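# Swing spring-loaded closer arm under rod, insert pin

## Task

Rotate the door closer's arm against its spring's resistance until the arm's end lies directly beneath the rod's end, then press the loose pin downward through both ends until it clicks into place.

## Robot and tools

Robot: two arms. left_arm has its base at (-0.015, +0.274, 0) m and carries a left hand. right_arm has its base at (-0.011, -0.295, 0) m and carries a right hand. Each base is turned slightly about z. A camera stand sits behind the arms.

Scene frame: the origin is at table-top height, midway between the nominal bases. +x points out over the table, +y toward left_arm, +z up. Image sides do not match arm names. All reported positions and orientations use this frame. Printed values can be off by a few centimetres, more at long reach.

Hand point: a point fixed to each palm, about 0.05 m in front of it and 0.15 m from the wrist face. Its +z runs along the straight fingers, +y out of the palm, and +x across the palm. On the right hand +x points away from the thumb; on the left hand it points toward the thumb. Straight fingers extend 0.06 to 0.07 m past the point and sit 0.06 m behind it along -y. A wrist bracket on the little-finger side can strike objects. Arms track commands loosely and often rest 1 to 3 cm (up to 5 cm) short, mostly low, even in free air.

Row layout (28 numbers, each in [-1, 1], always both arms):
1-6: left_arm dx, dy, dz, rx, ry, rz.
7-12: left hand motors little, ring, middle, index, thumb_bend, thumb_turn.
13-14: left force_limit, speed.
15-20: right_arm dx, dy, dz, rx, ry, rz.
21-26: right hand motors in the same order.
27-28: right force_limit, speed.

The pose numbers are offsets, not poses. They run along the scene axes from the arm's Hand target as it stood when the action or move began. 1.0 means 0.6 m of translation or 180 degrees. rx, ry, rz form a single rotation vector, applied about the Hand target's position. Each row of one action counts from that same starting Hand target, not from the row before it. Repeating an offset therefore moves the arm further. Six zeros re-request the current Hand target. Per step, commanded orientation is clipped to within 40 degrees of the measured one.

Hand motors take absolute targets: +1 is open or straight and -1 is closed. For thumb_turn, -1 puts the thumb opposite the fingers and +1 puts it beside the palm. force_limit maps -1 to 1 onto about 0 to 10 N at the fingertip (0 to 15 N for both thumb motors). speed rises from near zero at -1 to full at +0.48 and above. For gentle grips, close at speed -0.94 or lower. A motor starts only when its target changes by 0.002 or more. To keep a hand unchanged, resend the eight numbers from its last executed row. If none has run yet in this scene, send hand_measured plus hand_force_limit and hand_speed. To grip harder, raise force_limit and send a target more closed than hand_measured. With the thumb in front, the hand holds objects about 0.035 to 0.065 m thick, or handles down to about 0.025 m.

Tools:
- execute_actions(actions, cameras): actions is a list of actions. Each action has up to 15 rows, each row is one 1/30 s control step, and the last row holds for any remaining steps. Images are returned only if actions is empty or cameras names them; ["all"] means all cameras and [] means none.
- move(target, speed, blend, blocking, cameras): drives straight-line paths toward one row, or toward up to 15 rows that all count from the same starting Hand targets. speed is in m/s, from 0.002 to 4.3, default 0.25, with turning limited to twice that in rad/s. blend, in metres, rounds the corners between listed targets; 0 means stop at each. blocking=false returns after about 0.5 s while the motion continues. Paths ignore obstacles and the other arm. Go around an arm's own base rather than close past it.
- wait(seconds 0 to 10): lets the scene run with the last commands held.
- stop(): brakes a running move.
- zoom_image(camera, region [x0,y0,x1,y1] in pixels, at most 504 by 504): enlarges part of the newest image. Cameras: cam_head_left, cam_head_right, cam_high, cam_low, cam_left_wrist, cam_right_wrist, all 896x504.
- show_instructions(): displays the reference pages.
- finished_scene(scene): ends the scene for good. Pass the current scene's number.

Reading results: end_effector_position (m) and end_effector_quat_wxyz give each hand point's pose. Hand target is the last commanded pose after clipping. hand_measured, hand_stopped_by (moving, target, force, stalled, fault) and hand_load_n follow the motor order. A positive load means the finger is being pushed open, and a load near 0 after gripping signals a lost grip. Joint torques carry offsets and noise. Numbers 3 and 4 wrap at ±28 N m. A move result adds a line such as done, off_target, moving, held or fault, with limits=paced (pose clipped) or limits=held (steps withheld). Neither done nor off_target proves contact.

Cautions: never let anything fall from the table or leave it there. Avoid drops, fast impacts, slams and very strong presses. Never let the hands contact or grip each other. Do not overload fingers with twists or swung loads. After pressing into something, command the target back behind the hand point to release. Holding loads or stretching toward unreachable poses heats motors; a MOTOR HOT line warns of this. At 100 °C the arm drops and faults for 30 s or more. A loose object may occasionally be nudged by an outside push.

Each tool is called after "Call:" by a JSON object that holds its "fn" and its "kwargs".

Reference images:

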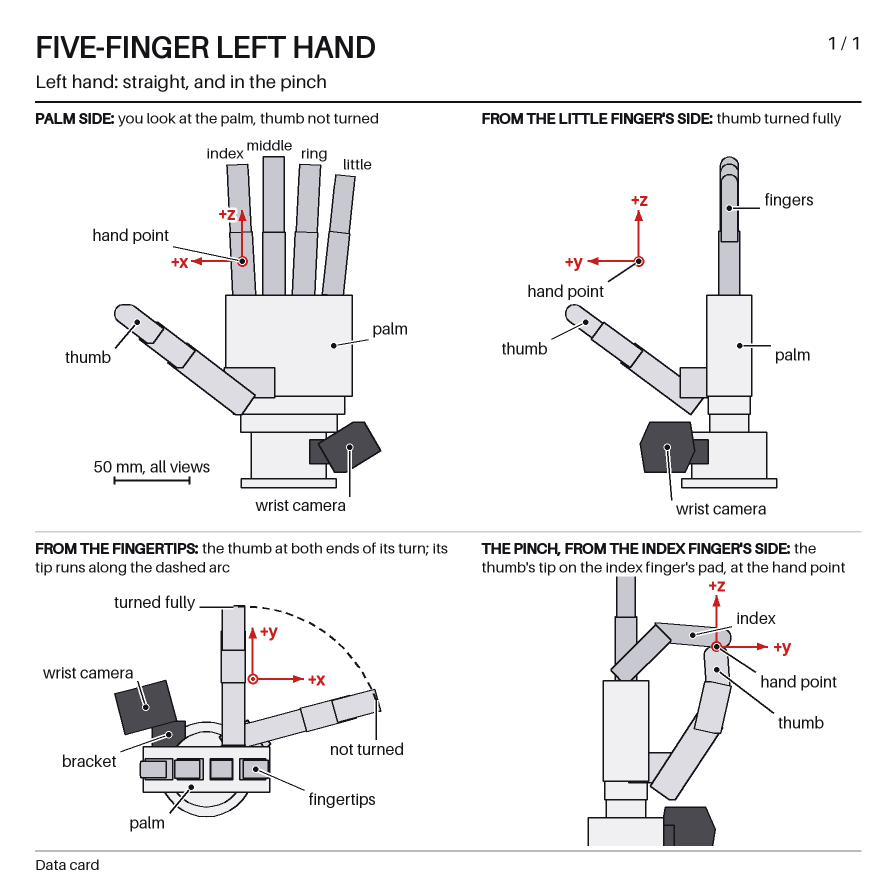

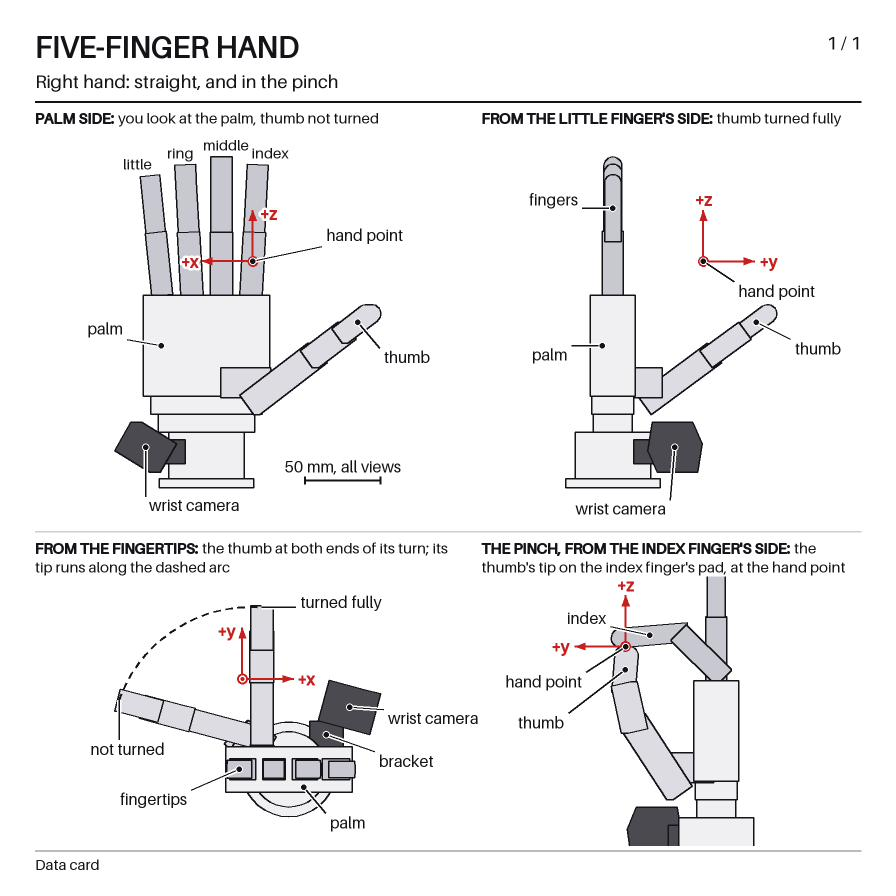

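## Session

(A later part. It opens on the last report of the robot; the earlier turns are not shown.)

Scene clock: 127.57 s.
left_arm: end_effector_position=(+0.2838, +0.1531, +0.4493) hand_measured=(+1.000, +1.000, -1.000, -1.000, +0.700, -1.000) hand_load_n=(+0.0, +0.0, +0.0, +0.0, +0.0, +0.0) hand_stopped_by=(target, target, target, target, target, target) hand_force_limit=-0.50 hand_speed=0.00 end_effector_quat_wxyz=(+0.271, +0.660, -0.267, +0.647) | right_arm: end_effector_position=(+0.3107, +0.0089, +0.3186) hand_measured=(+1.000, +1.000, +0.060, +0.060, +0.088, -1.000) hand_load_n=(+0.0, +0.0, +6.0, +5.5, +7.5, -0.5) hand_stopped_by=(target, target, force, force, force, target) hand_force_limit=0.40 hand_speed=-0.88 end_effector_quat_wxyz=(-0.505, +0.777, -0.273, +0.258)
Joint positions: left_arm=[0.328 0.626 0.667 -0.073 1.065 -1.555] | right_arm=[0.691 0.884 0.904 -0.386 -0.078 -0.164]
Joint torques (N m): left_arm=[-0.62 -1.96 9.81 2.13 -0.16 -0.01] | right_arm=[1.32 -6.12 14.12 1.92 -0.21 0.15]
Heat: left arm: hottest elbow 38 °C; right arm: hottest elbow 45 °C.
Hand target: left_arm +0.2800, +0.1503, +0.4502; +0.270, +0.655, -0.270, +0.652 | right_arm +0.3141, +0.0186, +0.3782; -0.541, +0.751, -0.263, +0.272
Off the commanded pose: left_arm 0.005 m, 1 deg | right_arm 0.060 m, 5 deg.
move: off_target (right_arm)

Call:
{"fn": "move", "kwargs": {"target": [0,0,0,0,0,0,1,1,-1,-1,0.7,-1,-0.5,0.0,0.0,0.0,0.0,0.018,-0.017,0,1,1,-0.05,-0.05,-0.05,-1,0.4,-0.88], "speed": 0.05, "cameras": ["cam_right_wrist"]}}

Scene clock: 129.93 s.
left_arm: end_effector_position=(+0.2838, +0.1531, +0.4493) hand_measured=(+1.000, +1.000, -1.000, -1.000, +0.700, -1.000) hand_load_n=(+0.0, +0.0, +0.0, +0.0, +0.0, +0.0) hand_stopped_by=(target, target, target, target, target, target) hand_force_limit=-0.50 hand_speed=0.00 end_effector_quat_wxyz=(+0.271, +0.660, -0.267, +0.647) | right_arm: end_effector_position=(+0.3137, +0.0129, +0.3459) hand_measured=(+1.000, +1.000, +0.060, +0.060, +0.088, -1.000) hand_load_n=(+0.0, +0.0, +5.5, +5.5, +6.0, +0.5) hand_stopped_by=(target, target, force, force, force, target) hand_force_limit=0.40 hand_speed=-0.88 end_effector_quat_wxyz=(-0.540, +0.751, -0.264, +0.275)
Joint positions: left_arm=[0.328 0.626 0.667 -0.073 1.065 -1.555] | right_arm=[0.691 0.859 0.904 -0.315 -0.082 -0.156]
Joint torques (N m): left_arm=[-0.21 -1.49 9.69 2.09 -0.08 0] | right_arm=[1.26 -5.77 10.06 3.67 -0.25 0.2]
Heat: left arm: hottest elbow 38 °C; right arm: hottest elbow 47 °C.
Hand target: left_arm +0.2800, +0.1503, +0.4502; +0.270, +0.655, -0.270, +0.652 | right_arm +0.3141, +0.0185, +0.3781; -0.569, +0.728, -0.256, +0.285
Off the commanded pose: left_arm 0.005 m, 1 deg | right_arm 0.033 m, 4 deg.
move: off_target (right_arm)
Images, in order (width x height): cam_right_wrist 896x504.

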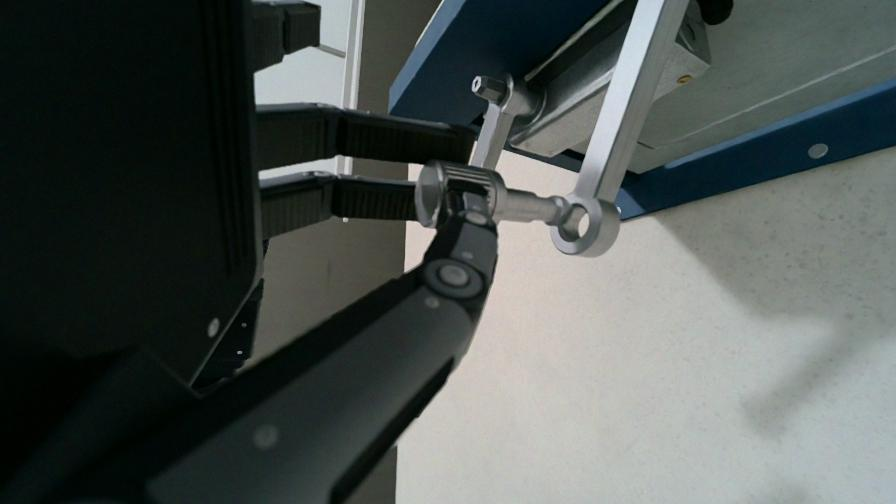

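Call:
{"fn": "move", "kwargs": {"target": [0,0,0,0,0,0,1,1,-1,-1,0.7,-1,-0.5,0.0,-0.0105,-0.018,0.0,0,0,0,1,1,-0.05,-0.05,-0.05,-1,0.4,-0.88], "speed": 0.03, "cameras": ["cam_right_wrist"]}}

Call:
{"fn": "zoom_image", "kwargs": {"camera": "cam_right_wrist", "region": [440, 130, 640, 280]}}

Scene clock: 132.37 s.
left_arm: end_effector_position=(+0.2838, +0.1531, +0.4493) hand_measured=(+1.000, +1.000, -1.000, -1.000, +0.700, -1.000) hand_load_n=(+0.0, +0.0, +0.0, +0.0, -0.5, -0.5) hand_stopped_by=(target, target, target, target, target, target) hand_force_limit=-0.50 hand_speed=0.00 end_effector_quat_wxyz=(+0.271, +0.660, -0.267, +0.647) | right_arm: end_effector_position=(+0.3075, +0.0097, +0.3583) hand_measured=(+1.000, +1.000, +0.060, +0.060, +0.088, -1.000) hand_load_n=(+0.0, +0.0, +5.5, +5.5, +6.0, +0.5) hand_stopped_by=(target, target, force, force, force, target) hand_force_limit=0.40 hand_speed=-0.88 end_effector_quat_wxyz=(-0.552, +0.743, -0.257, +0.277)
Joint positions: left_arm=[0.328 0.626 0.667 -0.073 1.065 -1.555] | right_arm=[0.688 0.83 0.904 -0.315 -0.095 -0.156]
Joint torques (N m): left_arm=[-0.79 -2.61 9.95 1.89 -0.08 0] | right_arm=[0.26 -5.54 9.01 2.97 -0.32 0.13]
Heat: left arm: hottest elbow 38 °C; right arm: hottest elbow 47 °C.
Hand target: left_arm +0.2800, +0.1503, +0.4502; +0.270, +0.655, -0.270, +0.652 | right_arm +0.3078, +0.0077, +0.3780; -0.569, +0.728, -0.257, +0.285
Off the commanded pose: left_arm 0.005 m, 1 deg | right_arm 0.020 m, 3 deg.
move: off_target (right_arm)
Images, in order (width x height): cam_right_wrist 896x504.

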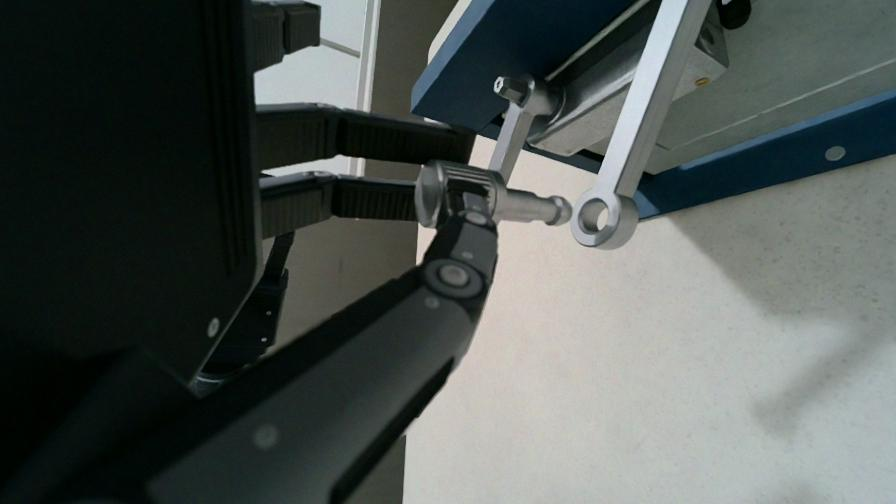

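Scaled by 2.520.

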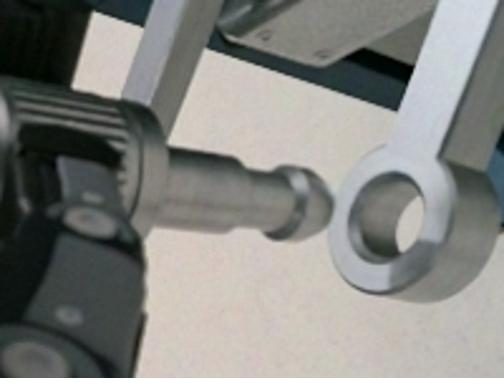

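Call:
{"fn": "move", "kwargs": {"target": [0,0,0,0,0,0,1,1,-1,-1,0.7,-1,-0.5,0.0,0.01,0.0,-0.02,-0.018,0.022,0,1,1,-0.05,-0.05,-0.05,-1,0.4,-0.88], "speed": 0.04, "cameras": ["cam_right_wrist"]}}

Call:
{"fn": "zoom_image", "kwargs": {"camera": "cam_right_wrist", "region": [440, 130, 640, 280]}}

Scene clock: 138.80 s.
left_arm: end_effector_position=(+0.2838, +0.1531, +0.4493) hand_measured=(+1.000, +1.000, -1.000, -1.000, +0.700, -1.000) hand_load_n=(+0.0, -0.5, +0.0, +0.0, +0.0, +0.0) hand_stopped_by=(target, target, target, target, target, target) hand_force_limit=-0.50 hand_speed=0.00 end_effector_quat_wxyz=(+0.271, +0.660, -0.267, +0.647) | right_arm: end_effector_position=(+0.3063, +0.0046, +0.3433) hand_measured=(+1.000, +1.000, +0.060, +0.060, +0.088, -1.000) hand_load_n=(+0.0, +0.0, +6.0, +6.0, +5.5, +0.5) hand_stopped_by=(target, target, force, force, force, target) hand_force_limit=0.40 hand_speed=-0.88 end_effector_quat_wxyz=(-0.533, +0.759, -0.266, +0.264)
Joint positions: left_arm=[0.328 0.626 0.667 -0.073 1.065 -1.555] | right_arm=[0.675 0.84 0.906 -0.366 -0.108 -0.156]
Joint torques (N m): left_arm=[-0.62 -2.26 9.74 2.02 -0.08 -0.02] | right_arm=[0.15 -2.14 12.08 1.37 -0.27 0.09]
Heat: left arm: hottest elbow 38 °C; right arm: hottest elbow 48 °C.
Hand target: left_arm +0.2800, +0.1503, +0.4502; +0.270, +0.655, -0.270, +0.652 | right_arm +0.3138, +0.0077, +0.3661; -0.539, +0.753, -0.268, +0.267
Off the commanded pose: left_arm 0.005 m, 1 deg | right_arm 0.024 m, 1 deg.
move: off_target (right_arm)
Images, in order (width x height): cam_right_wrist 896x504.

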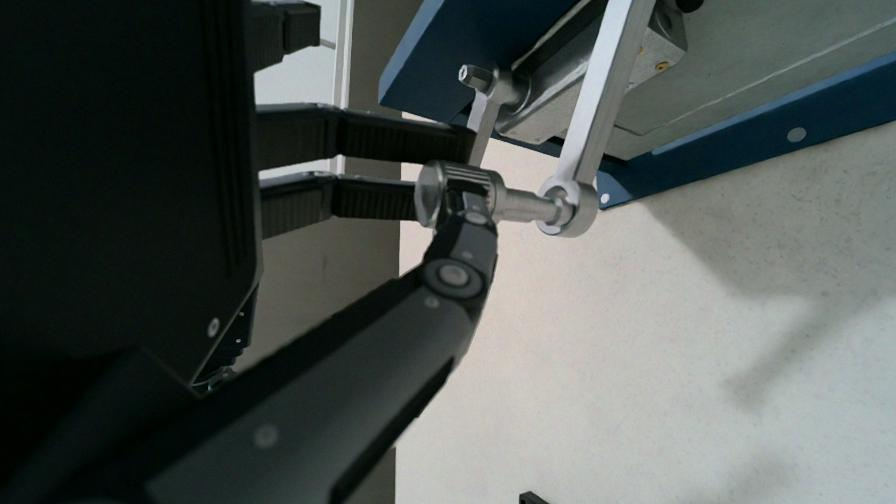

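Scaled by 2.520.

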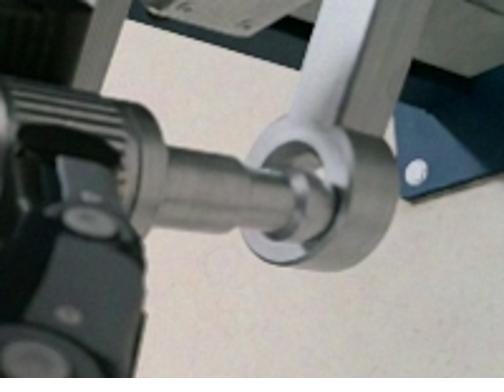

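Call:
{"fn": "move", "kwargs": {"target": [[0,0,0,0,0,0,1,1,-1,-1,0.7,-1,-0.5,0.0,0.0,0.0,0.025,0,0,0,1,1,-0.05,-0.05,-0.05,-1,0.4,-0.88],[0,0,0,0,0,0,1,1,-1,-1,0.7,-1,-0.5,0.0,0.0,0.014,0.025,0,0,0,1,1,-0.05,-0.05,-0.05,-1,0.4,-0.88]], "speed": 0.04, "cameras": ["cam_right_wrist"]}}

Call:
{"fn": "zoom_image", "kwargs": {"camera": "cam_right_wrist", "region": [440, 130, 640, 280]}}

Scene clock: 141.47 s.
left_arm: end_effector_position=(+0.2838, +0.1531, +0.4493) hand_measured=(+1.000, +1.000, -1.000, -1.000, +0.700, -1.000) hand_load_n=(+0.0, +0.0, +0.0, -0.5, +0.0, +0.0) hand_stopped_by=(target, target, target, target, target, target) hand_force_limit=-0.50 hand_speed=0.00 end_effector_quat_wxyz=(+0.271, +0.660, -0.267, +0.647) | right_arm: end_effector_position=(+0.3075, +0.0064, +0.3440) hand_measured=(+1.000, +1.000, +0.060, +0.060, +0.088, -1.000) hand_load_n=(+0.0, -0.5, +6.0, +5.5, +6.0, +0.5) hand_stopped_by=(target, target, force, force, force, target) hand_force_limit=0.40 hand_speed=-0.88 end_effector_quat_wxyz=(-0.519, +0.767, -0.271, +0.260)
Joint positions: left_arm=[0.328 0.626 0.667 -0.073 1.065 -1.555] | right_arm=[0.683 0.861 0.938 -0.41 -0.092 -0.155]
Joint torques (N m): left_arm=[-0.03 -1.55 9.87 2.09 -0.12 0.07] | right_arm=[1.26 -2.96 13.15 1.95 -0.06 0.15]
Heat: left arm: hottest elbow 38 °C; right arm: hottest elbow 48 °C.
Hand target: left_arm +0.2800, +0.1503, +0.4502; +0.270, +0.655, -0.270, +0.652 | right_arm +0.3139, +0.0161, +0.3810; -0.539, +0.753, -0.268, +0.267
Off the commanded pose: left_arm 0.005 m, 1 deg | right_arm 0.039 m, 3 deg.
move: off_target (right_arm)
Images, in order (width x height): cam_right_wrist 896x504.

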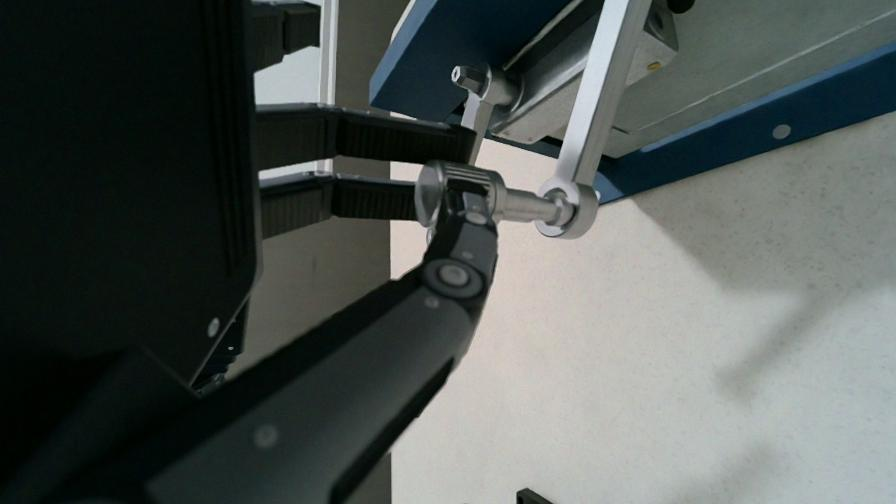

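Scaled by 2.520.

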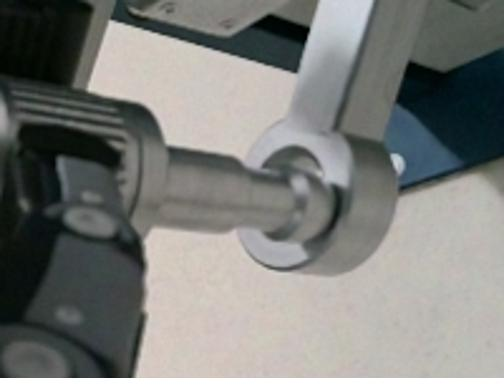

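Call:
{"fn": "move", "kwargs": {"target": [0,0,0,0,0,0,1,1,-1,-1,0.7,-1,-0.5,0.0,0.0,-0.006,-0.05,0,0,0,1,1,-0.05,-0.05,-0.05,-1,0.4,-0.88], "speed": 0.04, "cameras": ["cam_right_wrist"]}}

Call:
{"fn": "zoom_image", "kwargs": {"camera": "cam_right_wrist", "region": [440, 130, 640, 280]}}

Scene clock: 143.43 s.
left_arm: end_effector_position=(+0.2838, +0.1531, +0.4493) hand_measured=(+1.000, +1.000, -1.000, -1.000, +0.700, -1.000) hand_load_n=(+0.0, +0.0, +0.0, +0.0, +0.0, -0.5) hand_stopped_by=(target, target, target, target, target, target) hand_force_limit=-0.50 hand_speed=0.00 end_effector_quat_wxyz=(+0.271, +0.660, -0.267, +0.647) | right_arm: end_effector_position=(+0.3090, +0.0082, +0.3404) hand_measured=(+1.000, +1.000, +0.060, +0.060, +0.088, -1.000) hand_load_n=(+0.0, +0.0, +5.5, +5.5, +6.0, +0.5) hand_stopped_by=(target, target, force, force, force, target) hand_force_limit=0.40 hand_speed=-0.88 end_effector_quat_wxyz=(-0.524, +0.764, -0.269, +0.262)
Joint positions: left_arm=[0.328 0.626 0.667 -0.073 1.065 -1.555] | right_arm=[0.683 0.861 0.921 -0.38 -0.095 -0.155]
Joint torques (N m): left_arm=[0.44 -1.73 9.66 2.06 -0.09 0.04] | right_arm=[0.56 -3.96 8.7 3.71 -0.31 0.11]
Heat: left arm: hottest elbow 38 °C; right arm: hottest elbow 48 °C.
Hand target: left_arm +0.2800, +0.1503, +0.4502; +0.270, +0.655, -0.270, +0.652 | right_arm +0.3139, +0.0125, +0.3511; -0.539, +0.753, -0.268, +0.267
Off the commanded pose: left_arm 0.005 m, 1 deg | right_arm 0.012 m, 2 deg.
move: off_target (right_arm)
Images, in order (width x height): cam_right_wrist 896x504.

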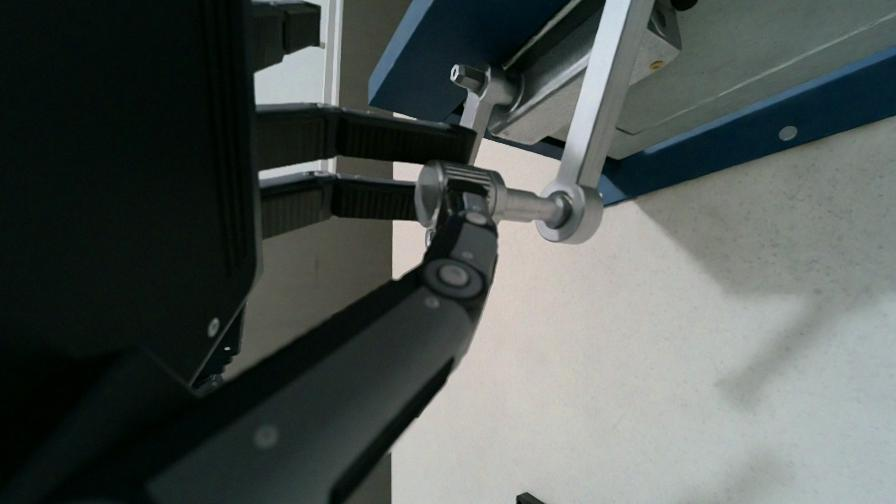

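Scaled by 2.520.

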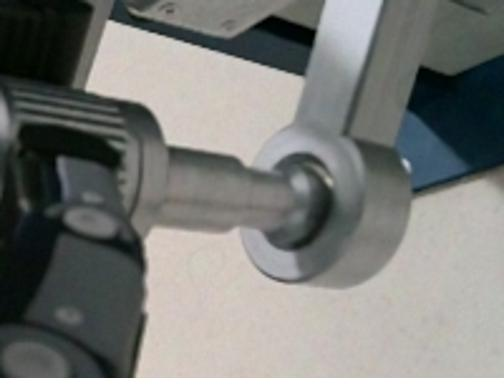

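Call:
{"fn": "move", "kwargs": {"target": [[0,0,0,0,0,0,1,1,-1,-1,0.7,-1,-0.5,0.0,0.0,0.0,-0.011,0,0,0,1,1,-0.05,-0.05,-0.05,-1,0.4,-0.88],[0,0,0,0,0,0,1,1,-1,-1,0.7,-1,-0.5,0.0,0.004,0.009,-0.01,0,0,0,1,1,-0.05,-0.05,-0.05,-1,0.4,-0.88]], "speed": 0.04, "cameras": ["cam_right_wrist"]}}

Call:
{"fn": "zoom_image", "kwargs": {"camera": "cam_right_wrist", "region": [440, 130, 640, 280]}}

Scene clock: 146.47 s.
left_arm: end_effector_position=(+0.2838, +0.1531, +0.4493) hand_measured=(+1.000, +1.000, -1.000, -1.000, +0.700, -1.000) hand_load_n=(+0.0, +0.0, +0.0, +0.0, +0.0, -0.5) hand_stopped_by=(target, target, target, target, target, target) hand_force_limit=-0.50 hand_speed=0.00 end_effector_quat_wxyz=(+0.271, +0.660, -0.267, +0.647) | right_arm: end_effector_position=(+0.3115, +0.0102, +0.3310) hand_measured=(+1.000, +1.000, +0.060, +0.060, +0.088, -1.000) hand_load_n=(+0.0, +0.0, +5.5, +5.5, +6.5, +0.5) hand_stopped_by=(target, target, force, force, force, target) hand_force_limit=0.40 hand_speed=-0.88 end_effector_quat_wxyz=(-0.523, +0.765, -0.270, +0.261)
Joint positions: left_arm=[0.328 0.626 0.667 -0.073 1.065 -1.555] | right_arm=[0.684 0.871 0.904 -0.357 -0.092 -0.155]
Joint torques (N m): left_arm=[0.03 -2.08 9.74 2.1 -0.09 0] | right_arm=[1.08 -3.78 9.28 3.62 -0.07 0.16]
Heat: left arm: hottest elbow 38 °C; right arm: hottest elbow 48 °C.
Hand target: left_arm +0.2800, +0.1503, +0.4502; +0.270, +0.655, -0.270, +0.652 | right_arm +0.3163, +0.0180, +0.3451; -0.539, +0.753, -0.268, +0.267
Off the commanded pose: left_arm 0.005 m, 1 deg | right_arm 0.017 m, 2 deg.
move: off_target (right_arm)
Images, in order (width x height): cam_right_wrist 896x504.

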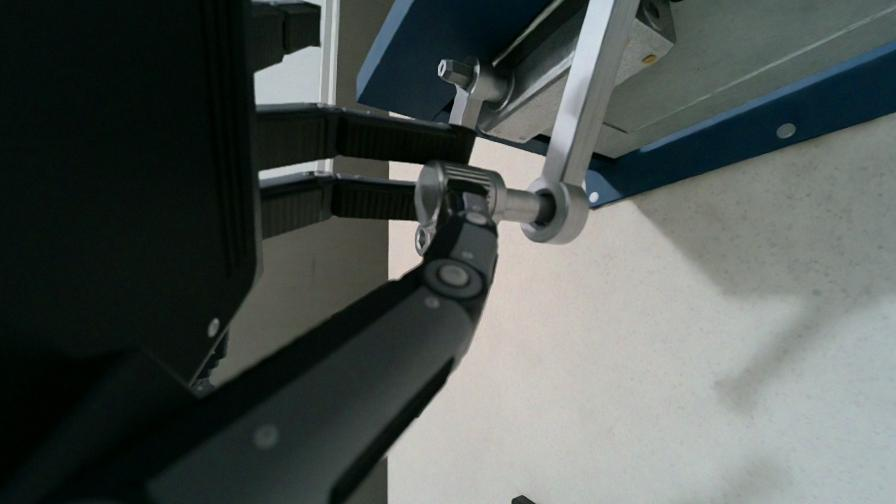

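Scaled by 2.520.

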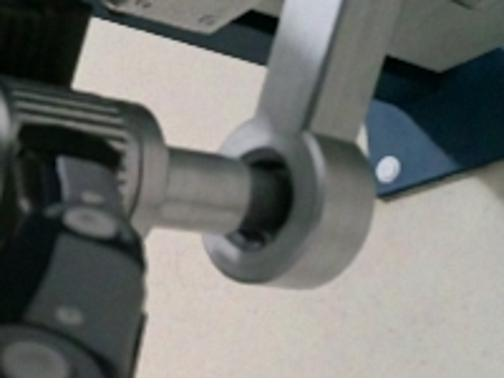

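Call:
{"fn": "move", "kwargs": {"target": [[0.0417,-0.0467,0,0,0,0,1,1,-1,-1,0.7,-1,-0.5,0.0,0,0,0,0,0,0,1,1,-0.05,-0.05,-0.05,-1,0.4,-0.88],[0.0417,-0.0467,-0.24,0,0,0,1,1,-1,-1,0.7,-1,-0.5,0.0,0,0,0,0,0,0,1,1,-0.05,-0.05,-0.05,-1,0.4,-0.88]], "speed": 0.12, "cameras": ["cam_right_wrist","cam_left_wrist","cam_head_left","cam_high"]}}

Scene clock: 153.33 s.
left_arm: end_effector_position=(+0.3051, +0.1237, +0.3103) hand_measured=(+1.000, +1.000, -1.000, -1.000, +0.700, -1.000) hand_load_n=(+0.0, +0.0, +0.0, +0.0, +0.0, -0.5) hand_stopped_by=(target, target, target, target, target, target) hand_force_limit=-0.50 hand_speed=0.00 end_effector_quat_wxyz=(+0.266, +0.654, -0.273, +0.653) | right_arm: end_effector_position=(+0.3115, +0.0102, +0.3310) hand_measured=(+1.000, +1.000, +0.060, +0.060, +0.088, -1.000) hand_load_n=(+0.0, +0.0, +5.5, +5.5, +6.0, +0.5) hand_stopped_by=(target, target, force, force, force, target) hand_force_limit=0.40 hand_speed=-0.88 end_effector_quat_wxyz=(-0.523, +0.765, -0.270, +0.261)
Joint positions: left_arm=[0.177 0.811 0.349 0.454 0.914 -1.557] | right_arm=[0.684 0.871 0.904 -0.357 -0.092 -0.155]
Joint torques (N m): left_arm=[-0.79 -0.91 8.99 2.14 -0.08 0.02] | right_arm=[1.26 -3.9 9.26 3.64 -0.07 0.15]
Heat: left arm: hottest elbow 38 °C; right arm: hottest elbow 48 °C.
Hand target: left_arm +0.3050, +0.1223, +0.3063; +0.270, +0.655, -0.271, +0.652 | right_arm +0.3163, +0.0180, +0.3451; -0.539, +0.753, -0.268, +0.267
Off the commanded pose: left_arm 0.004 m, 1 deg | right_arm 0.017 m, 2 deg.
move: off_target (right_arm)
Images, in order (width x height): cam_head_left 896x504, cam_high 896x504, cam_left_wrist 896x504, cam_right_wrist 896x504.

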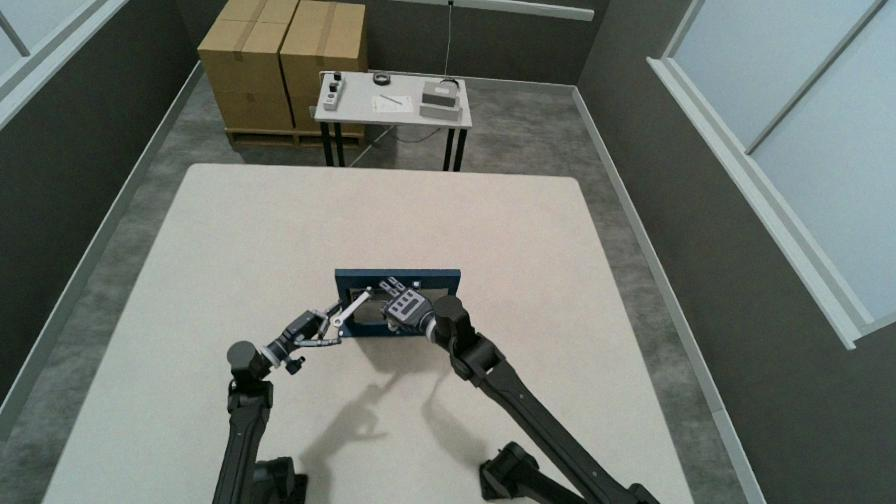

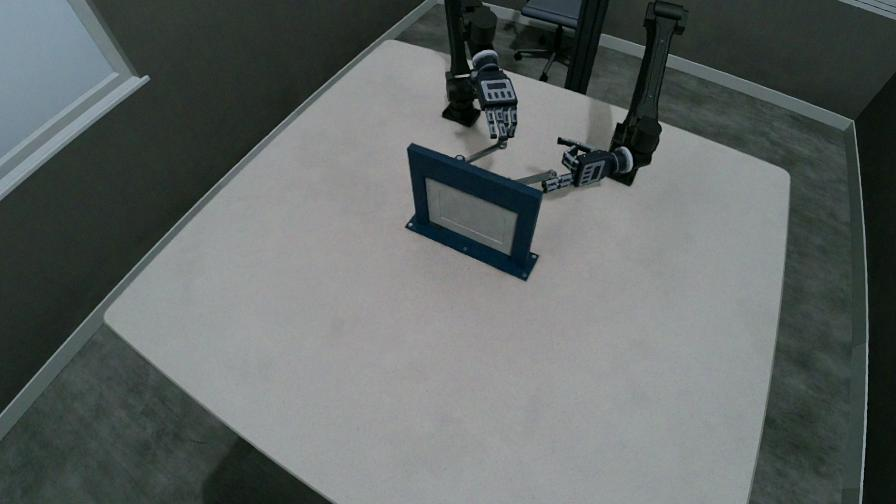

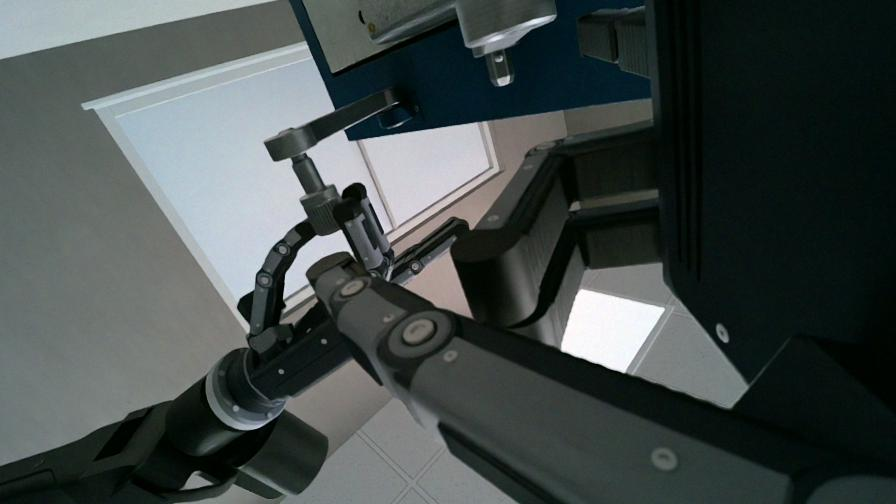

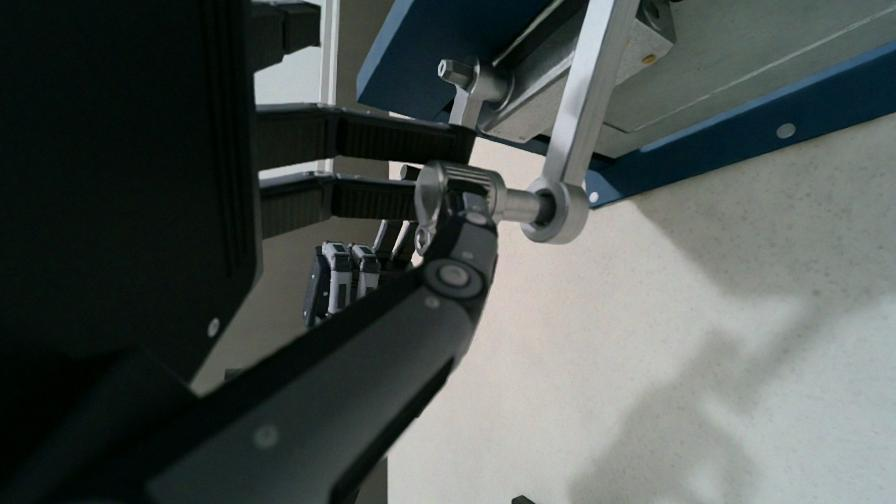

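Call:
{"fn": "zoom_image", "kwargs": {"camera": "cam_high", "region": [440, 100, 660, 220]}}

Call:
{"fn": "zoom_image", "kwargs": {"camera": "cam_head_left", "region": [280, 260, 480, 380]}}

Scaled by 2.291.

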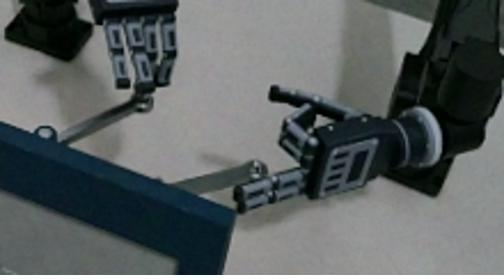

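Scaled by 2.520.

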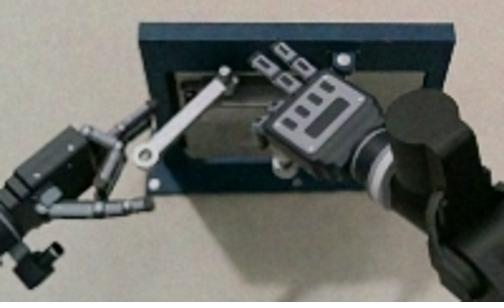

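Call:
{"fn": "move", "kwargs": {"target": [[-0.0467,-0.0033,-0.017,0,0,0,1,1,-1,-1,0.7,-1,-0.5,0.0,0,0,0,0,0,0,1,1,-0.05,-0.05,-0.05,-1,0.4,-0.88],[-0.0467,-0.10,-0.02,0,0,0,1,1,-1,-1,0.7,-1,-0.5,0.0,0,0,0,0,0,0,1,1,-0.05,-0.05,-0.05,-1,0.4,-0.88]], "speed": 0.08, "cameras": ["cam_right_wrist","cam_left_wrist","cam_head_left"]}}

Scene clock: 158.20 s.
left_arm: end_effector_position=(+0.2868, +0.0725, +0.2993) hand_measured=(+1.000, +1.000, -1.000, -1.000, +0.700, -1.000) hand_load_n=(+0.0, +0.5, +0.0, +0.0, +0.0, +0.0) hand_stopped_by=(target, target, target, target, target, target) hand_force_limit=-0.50 hand_speed=0.00 end_effector_quat_wxyz=(+0.249, +0.656, -0.259, +0.664) | right_arm: end_effector_position=(+0.3115, +0.0102, +0.3310) hand_measured=(+1.000, +1.000, +0.060, +0.060, +0.088, -1.000) hand_load_n=(+0.0, +0.0, +5.5, +5.5, +6.0, +0.5) hand_stopped_by=(target, target, force, force, force, target) hand_force_limit=0.40 hand_speed=-0.88 end_effector_quat_wxyz=(-0.523, +0.765, -0.270, +0.261)
Joint positions: left_arm=[-0.086 0.711 0.276 0.441 0.604 -1.557] | right_arm=[0.684 0.871 0.904 -0.357 -0.092 -0.155]
Joint torques (N m): left_arm=[-1.96 -0.91 9.58 1.37 1.02 -0.04] | right_arm=[1.49 -3.6 9.25 3.63 -0.06 0.14]
Heat: left arm: hottest elbow 38 °C; right arm: hottest elbow 48 °C.
Hand target: left_arm +0.2770, +0.0623, +0.2943; +0.270, +0.655, -0.271, +0.652 | right_arm +0.3163, +0.0180, +0.3451; -0.539, +0.753, -0.268, +0.267
Off the commanded pose: left_arm 0.015 m, 3 deg | right_arm 0.017 m, 2 deg.
move: off_target (left_arm, right_arm)
Images, in order (width x height): cam_head_left 896x504, cam_left_wrist 896x504, cam_right_wrist 896x504.

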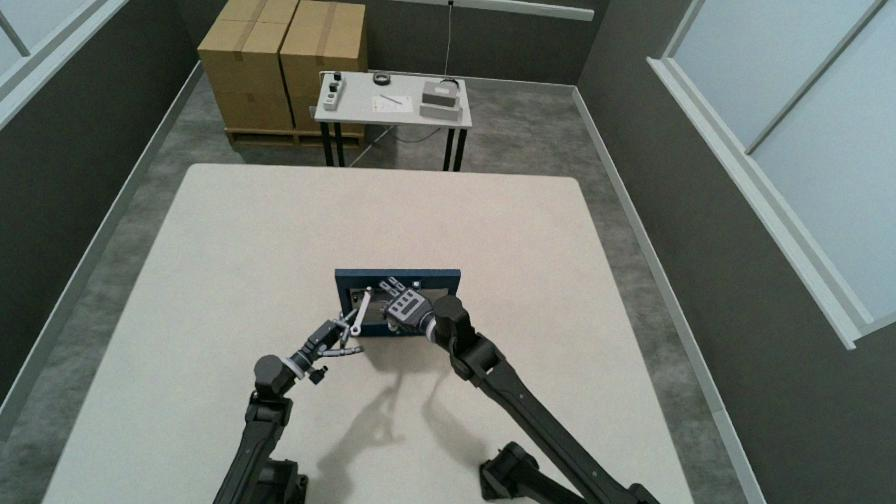

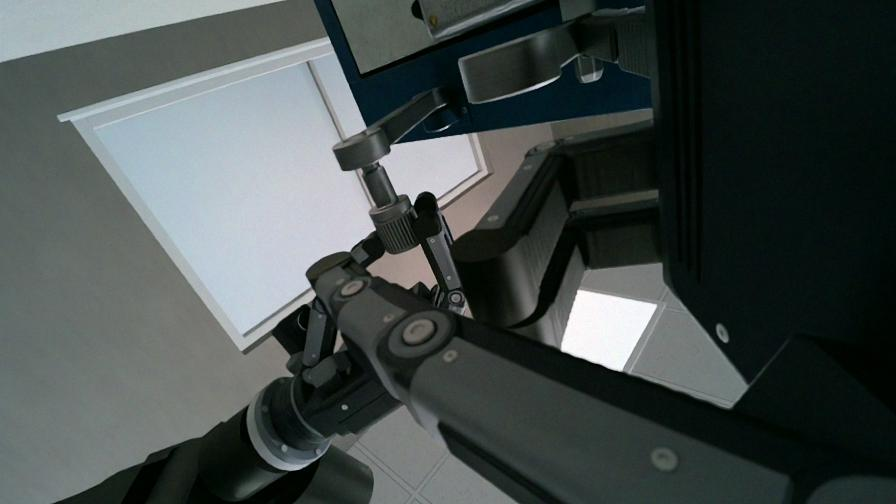

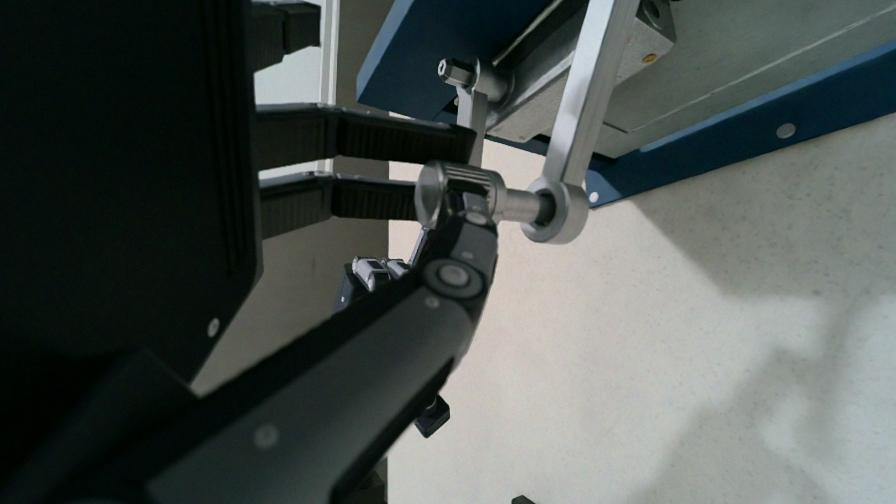

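Call:
{"fn": "move", "kwargs": {"target": [0,-0.055,-0.01,0,0,0,1,1,-1,-1,0.7,-1,-0.5,0.0,0,0,0,0,0,0,1,1,-0.05,-0.05,-0.05,-1,0.4,-0.88], "speed": 0.06, "cameras": ["cam_right_wrist","cam_left_wrist","cam_head_left"]}}

Scene clock: 160.47 s.
left_arm: end_effector_position=(+0.2933, +0.0485, +0.2938) hand_measured=(+1.000, +1.000, -1.000, -1.000, +0.700, -1.000) hand_load_n=(+0.0, +1.0, +0.0, +0.0, +0.0, -0.5) hand_stopped_by=(target, target, target, target, target, target) hand_force_limit=-0.50 hand_speed=0.00 end_effector_quat_wxyz=(+0.237, +0.662, -0.246, +0.666) | right_arm: end_effector_position=(+0.3115, +0.0102, +0.3310) hand_measured=(+1.000, +1.000, +0.060, +0.060, +0.088, -1.000) hand_load_n=(+0.0, +0.0, +5.5, +5.5, +6.0, +0.0) hand_stopped_by=(target, target, force, force, force, target) hand_force_limit=0.40 hand_speed=-0.88 end_effector_quat_wxyz=(-0.523, +0.765, -0.270, +0.261)
Joint positions: left_arm=[-0.221 0.753 0.276 0.478 0.433 -1.557] | right_arm=[0.684 0.871 0.904 -0.357 -0.092 -0.155]
Joint torques (N m): left_arm=[-3.14 0.15 9.21 2.26 1.77 -0.04] | right_arm=[1.44 -3.78 9.26 3.59 -0.07 0.14]
Heat: left arm: hottest elbow 38 °C; right arm: hottest elbow 48 °C.
Hand target: left_arm +0.2770, +0.0293, +0.2883; +0.270, +0.655, -0.271, +0.652 | right_arm +0.3163, +0.0180, +0.3451; -0.539, +0.753, -0.268, +0.267
Off the commanded pose: left_arm 0.026 m, 5 deg | right_arm 0.017 m, 2 deg.
move: off_target (left_arm, right_arm)
Images, in order (width x height): cam_head_left 896x504, cam_left_wrist 896x504, cam_right_wrist 896x504.

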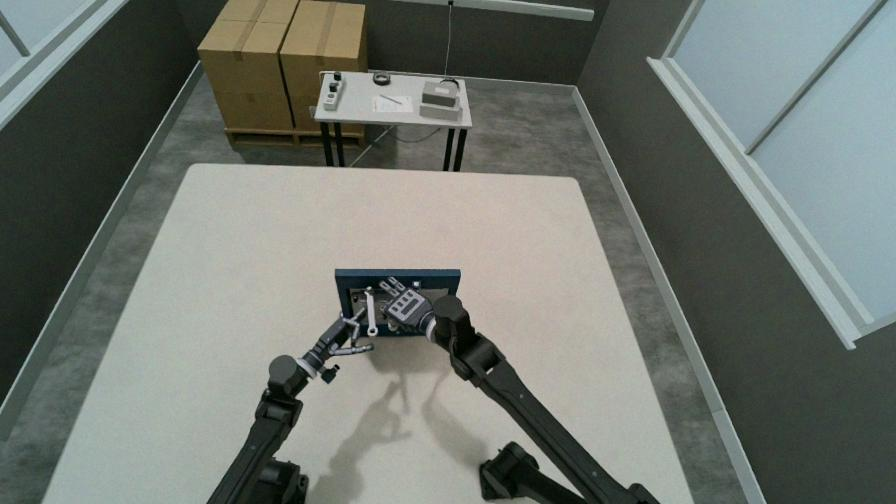

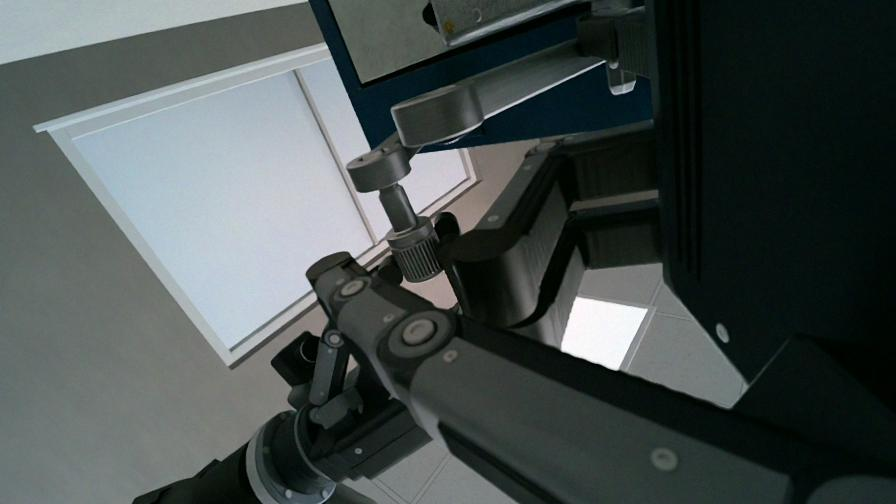

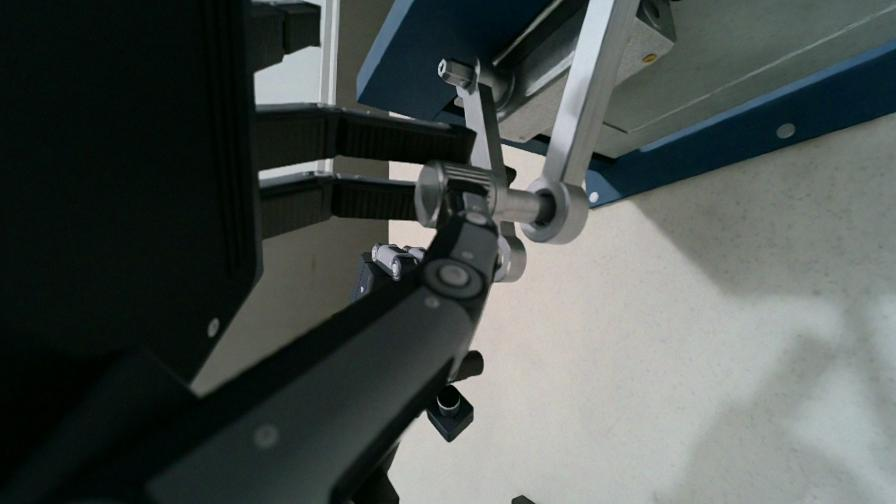

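Call:
{"fn": "move", "kwargs": {"target": [0,-0.035,0.008,0,0,0,1,1,-1,-1,0.7,-1,-0.5,0.0,0,0,0,0,0,0,1,1,-0.05,-0.05,-0.05,-1,0.4,-0.88], "speed": 0.05, "cameras": ["cam_right_wrist","cam_left_wrist","cam_head_left"]}}

Scene clock: 162.97 s.
left_arm: end_effector_position=(+0.2745, +0.0104, +0.2815) hand_measured=(+1.000, +1.000, -1.000, -1.000, +0.700, -1.000) hand_load_n=(+0.0, +0.5, +0.0, +0.0, +0.0, -0.5) hand_stopped_by=(target, target, target, target, target, target) hand_force_limit=-0.50 hand_speed=0.00 end_effector_quat_wxyz=(+0.266, +0.664, -0.273, +0.643) | right_arm: end_effector_position=(+0.3115, +0.0102, +0.3310) hand_measured=(+1.000, +1.000, +0.060, +0.060, +0.088, -1.000) hand_load_n=(+0.0, +0.0, +5.5, +5.5, +6.0, +0.5) hand_stopped_by=(target, target, force, force, force, target) hand_force_limit=0.40 hand_speed=-0.88 end_effector_quat_wxyz=(-0.523, +0.765, -0.270, +0.261)
Joint positions: left_arm=[-0.362 0.791 0.276 0.481 0.377 -1.56] | right_arm=[0.684 0.871 0.904 -0.357 -0.092 -0.155]
Joint torques (N m): left_arm=[0.73 -0.67 10.84 2.65 -0.02 -0.04] | right_arm=[1.26 -3.72 9.24 3.64 -0.07 0.16]
Heat: left arm: hottest elbow 38 °C; right arm: hottest elbow 48 °C.
Hand target: left_arm +0.2770, +0.0083, +0.2930; +0.270, +0.655, -0.271, +0.652 | right_arm +0.3163, +0.0180, +0.3451; -0.539, +0.753, -0.268, +0.267
Off the commanded pose: left_arm 0.012 m, 2 deg | right_arm 0.017 m, 2 deg.
move: off_target (left_arm, right_arm)
Images, in order (width x height): cam_head_left 896x504, cam_left_wrist 896x504, cam_right_wrist 896x504.

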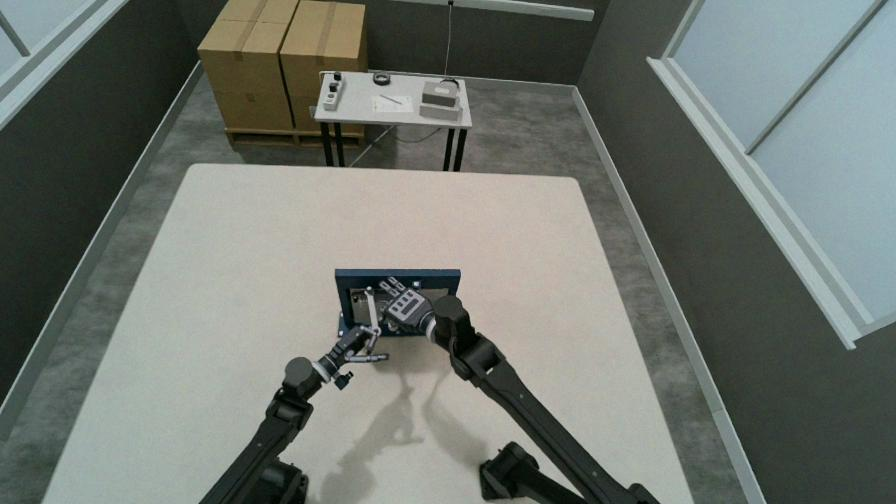

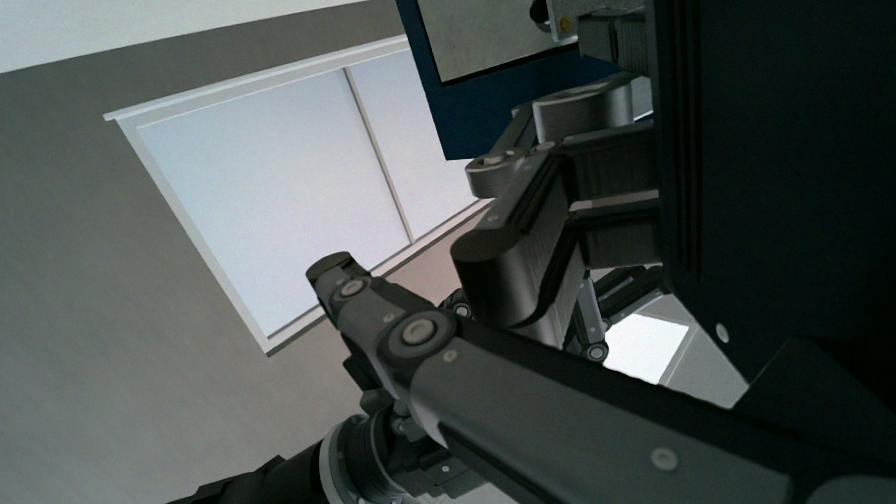

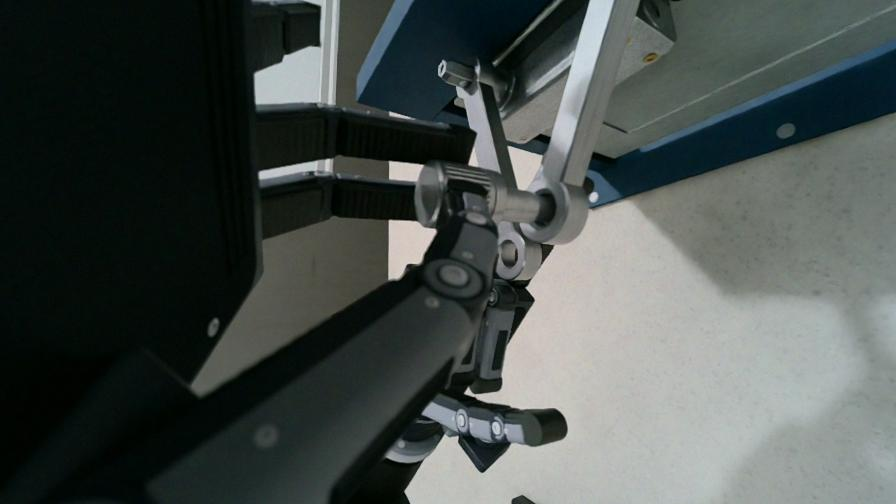

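Call:
{"fn": "zoom_image", "kwargs": {"camera": "cam_left_wrist", "region": [400, 60, 680, 280]}}

Call:
{"fn": "zoom_image", "kwargs": {"camera": "cam_right_wrist", "region": [420, 150, 640, 440]}}

Call:
{"fn": "zoom_image", "kwargs": {"camera": "cam_head_left", "region": [310, 260, 470, 400]}}

Scaled by 1.800.

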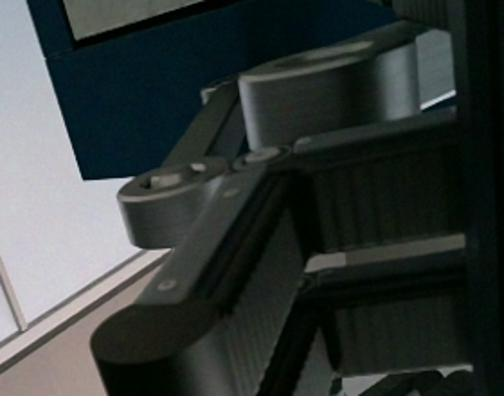

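Scaled by 1.738.

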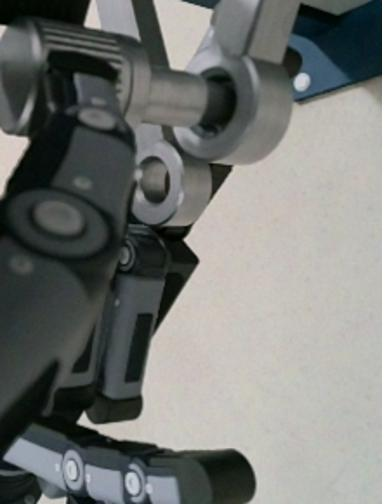

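Scaled by 3.150.

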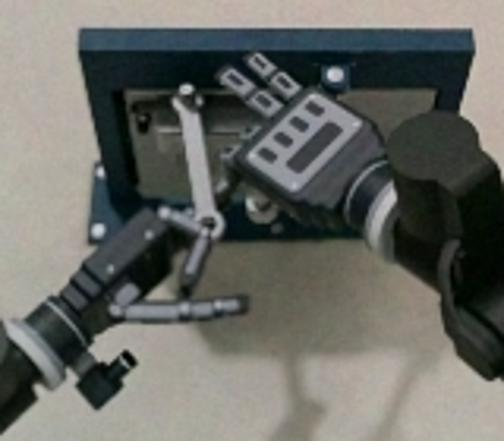

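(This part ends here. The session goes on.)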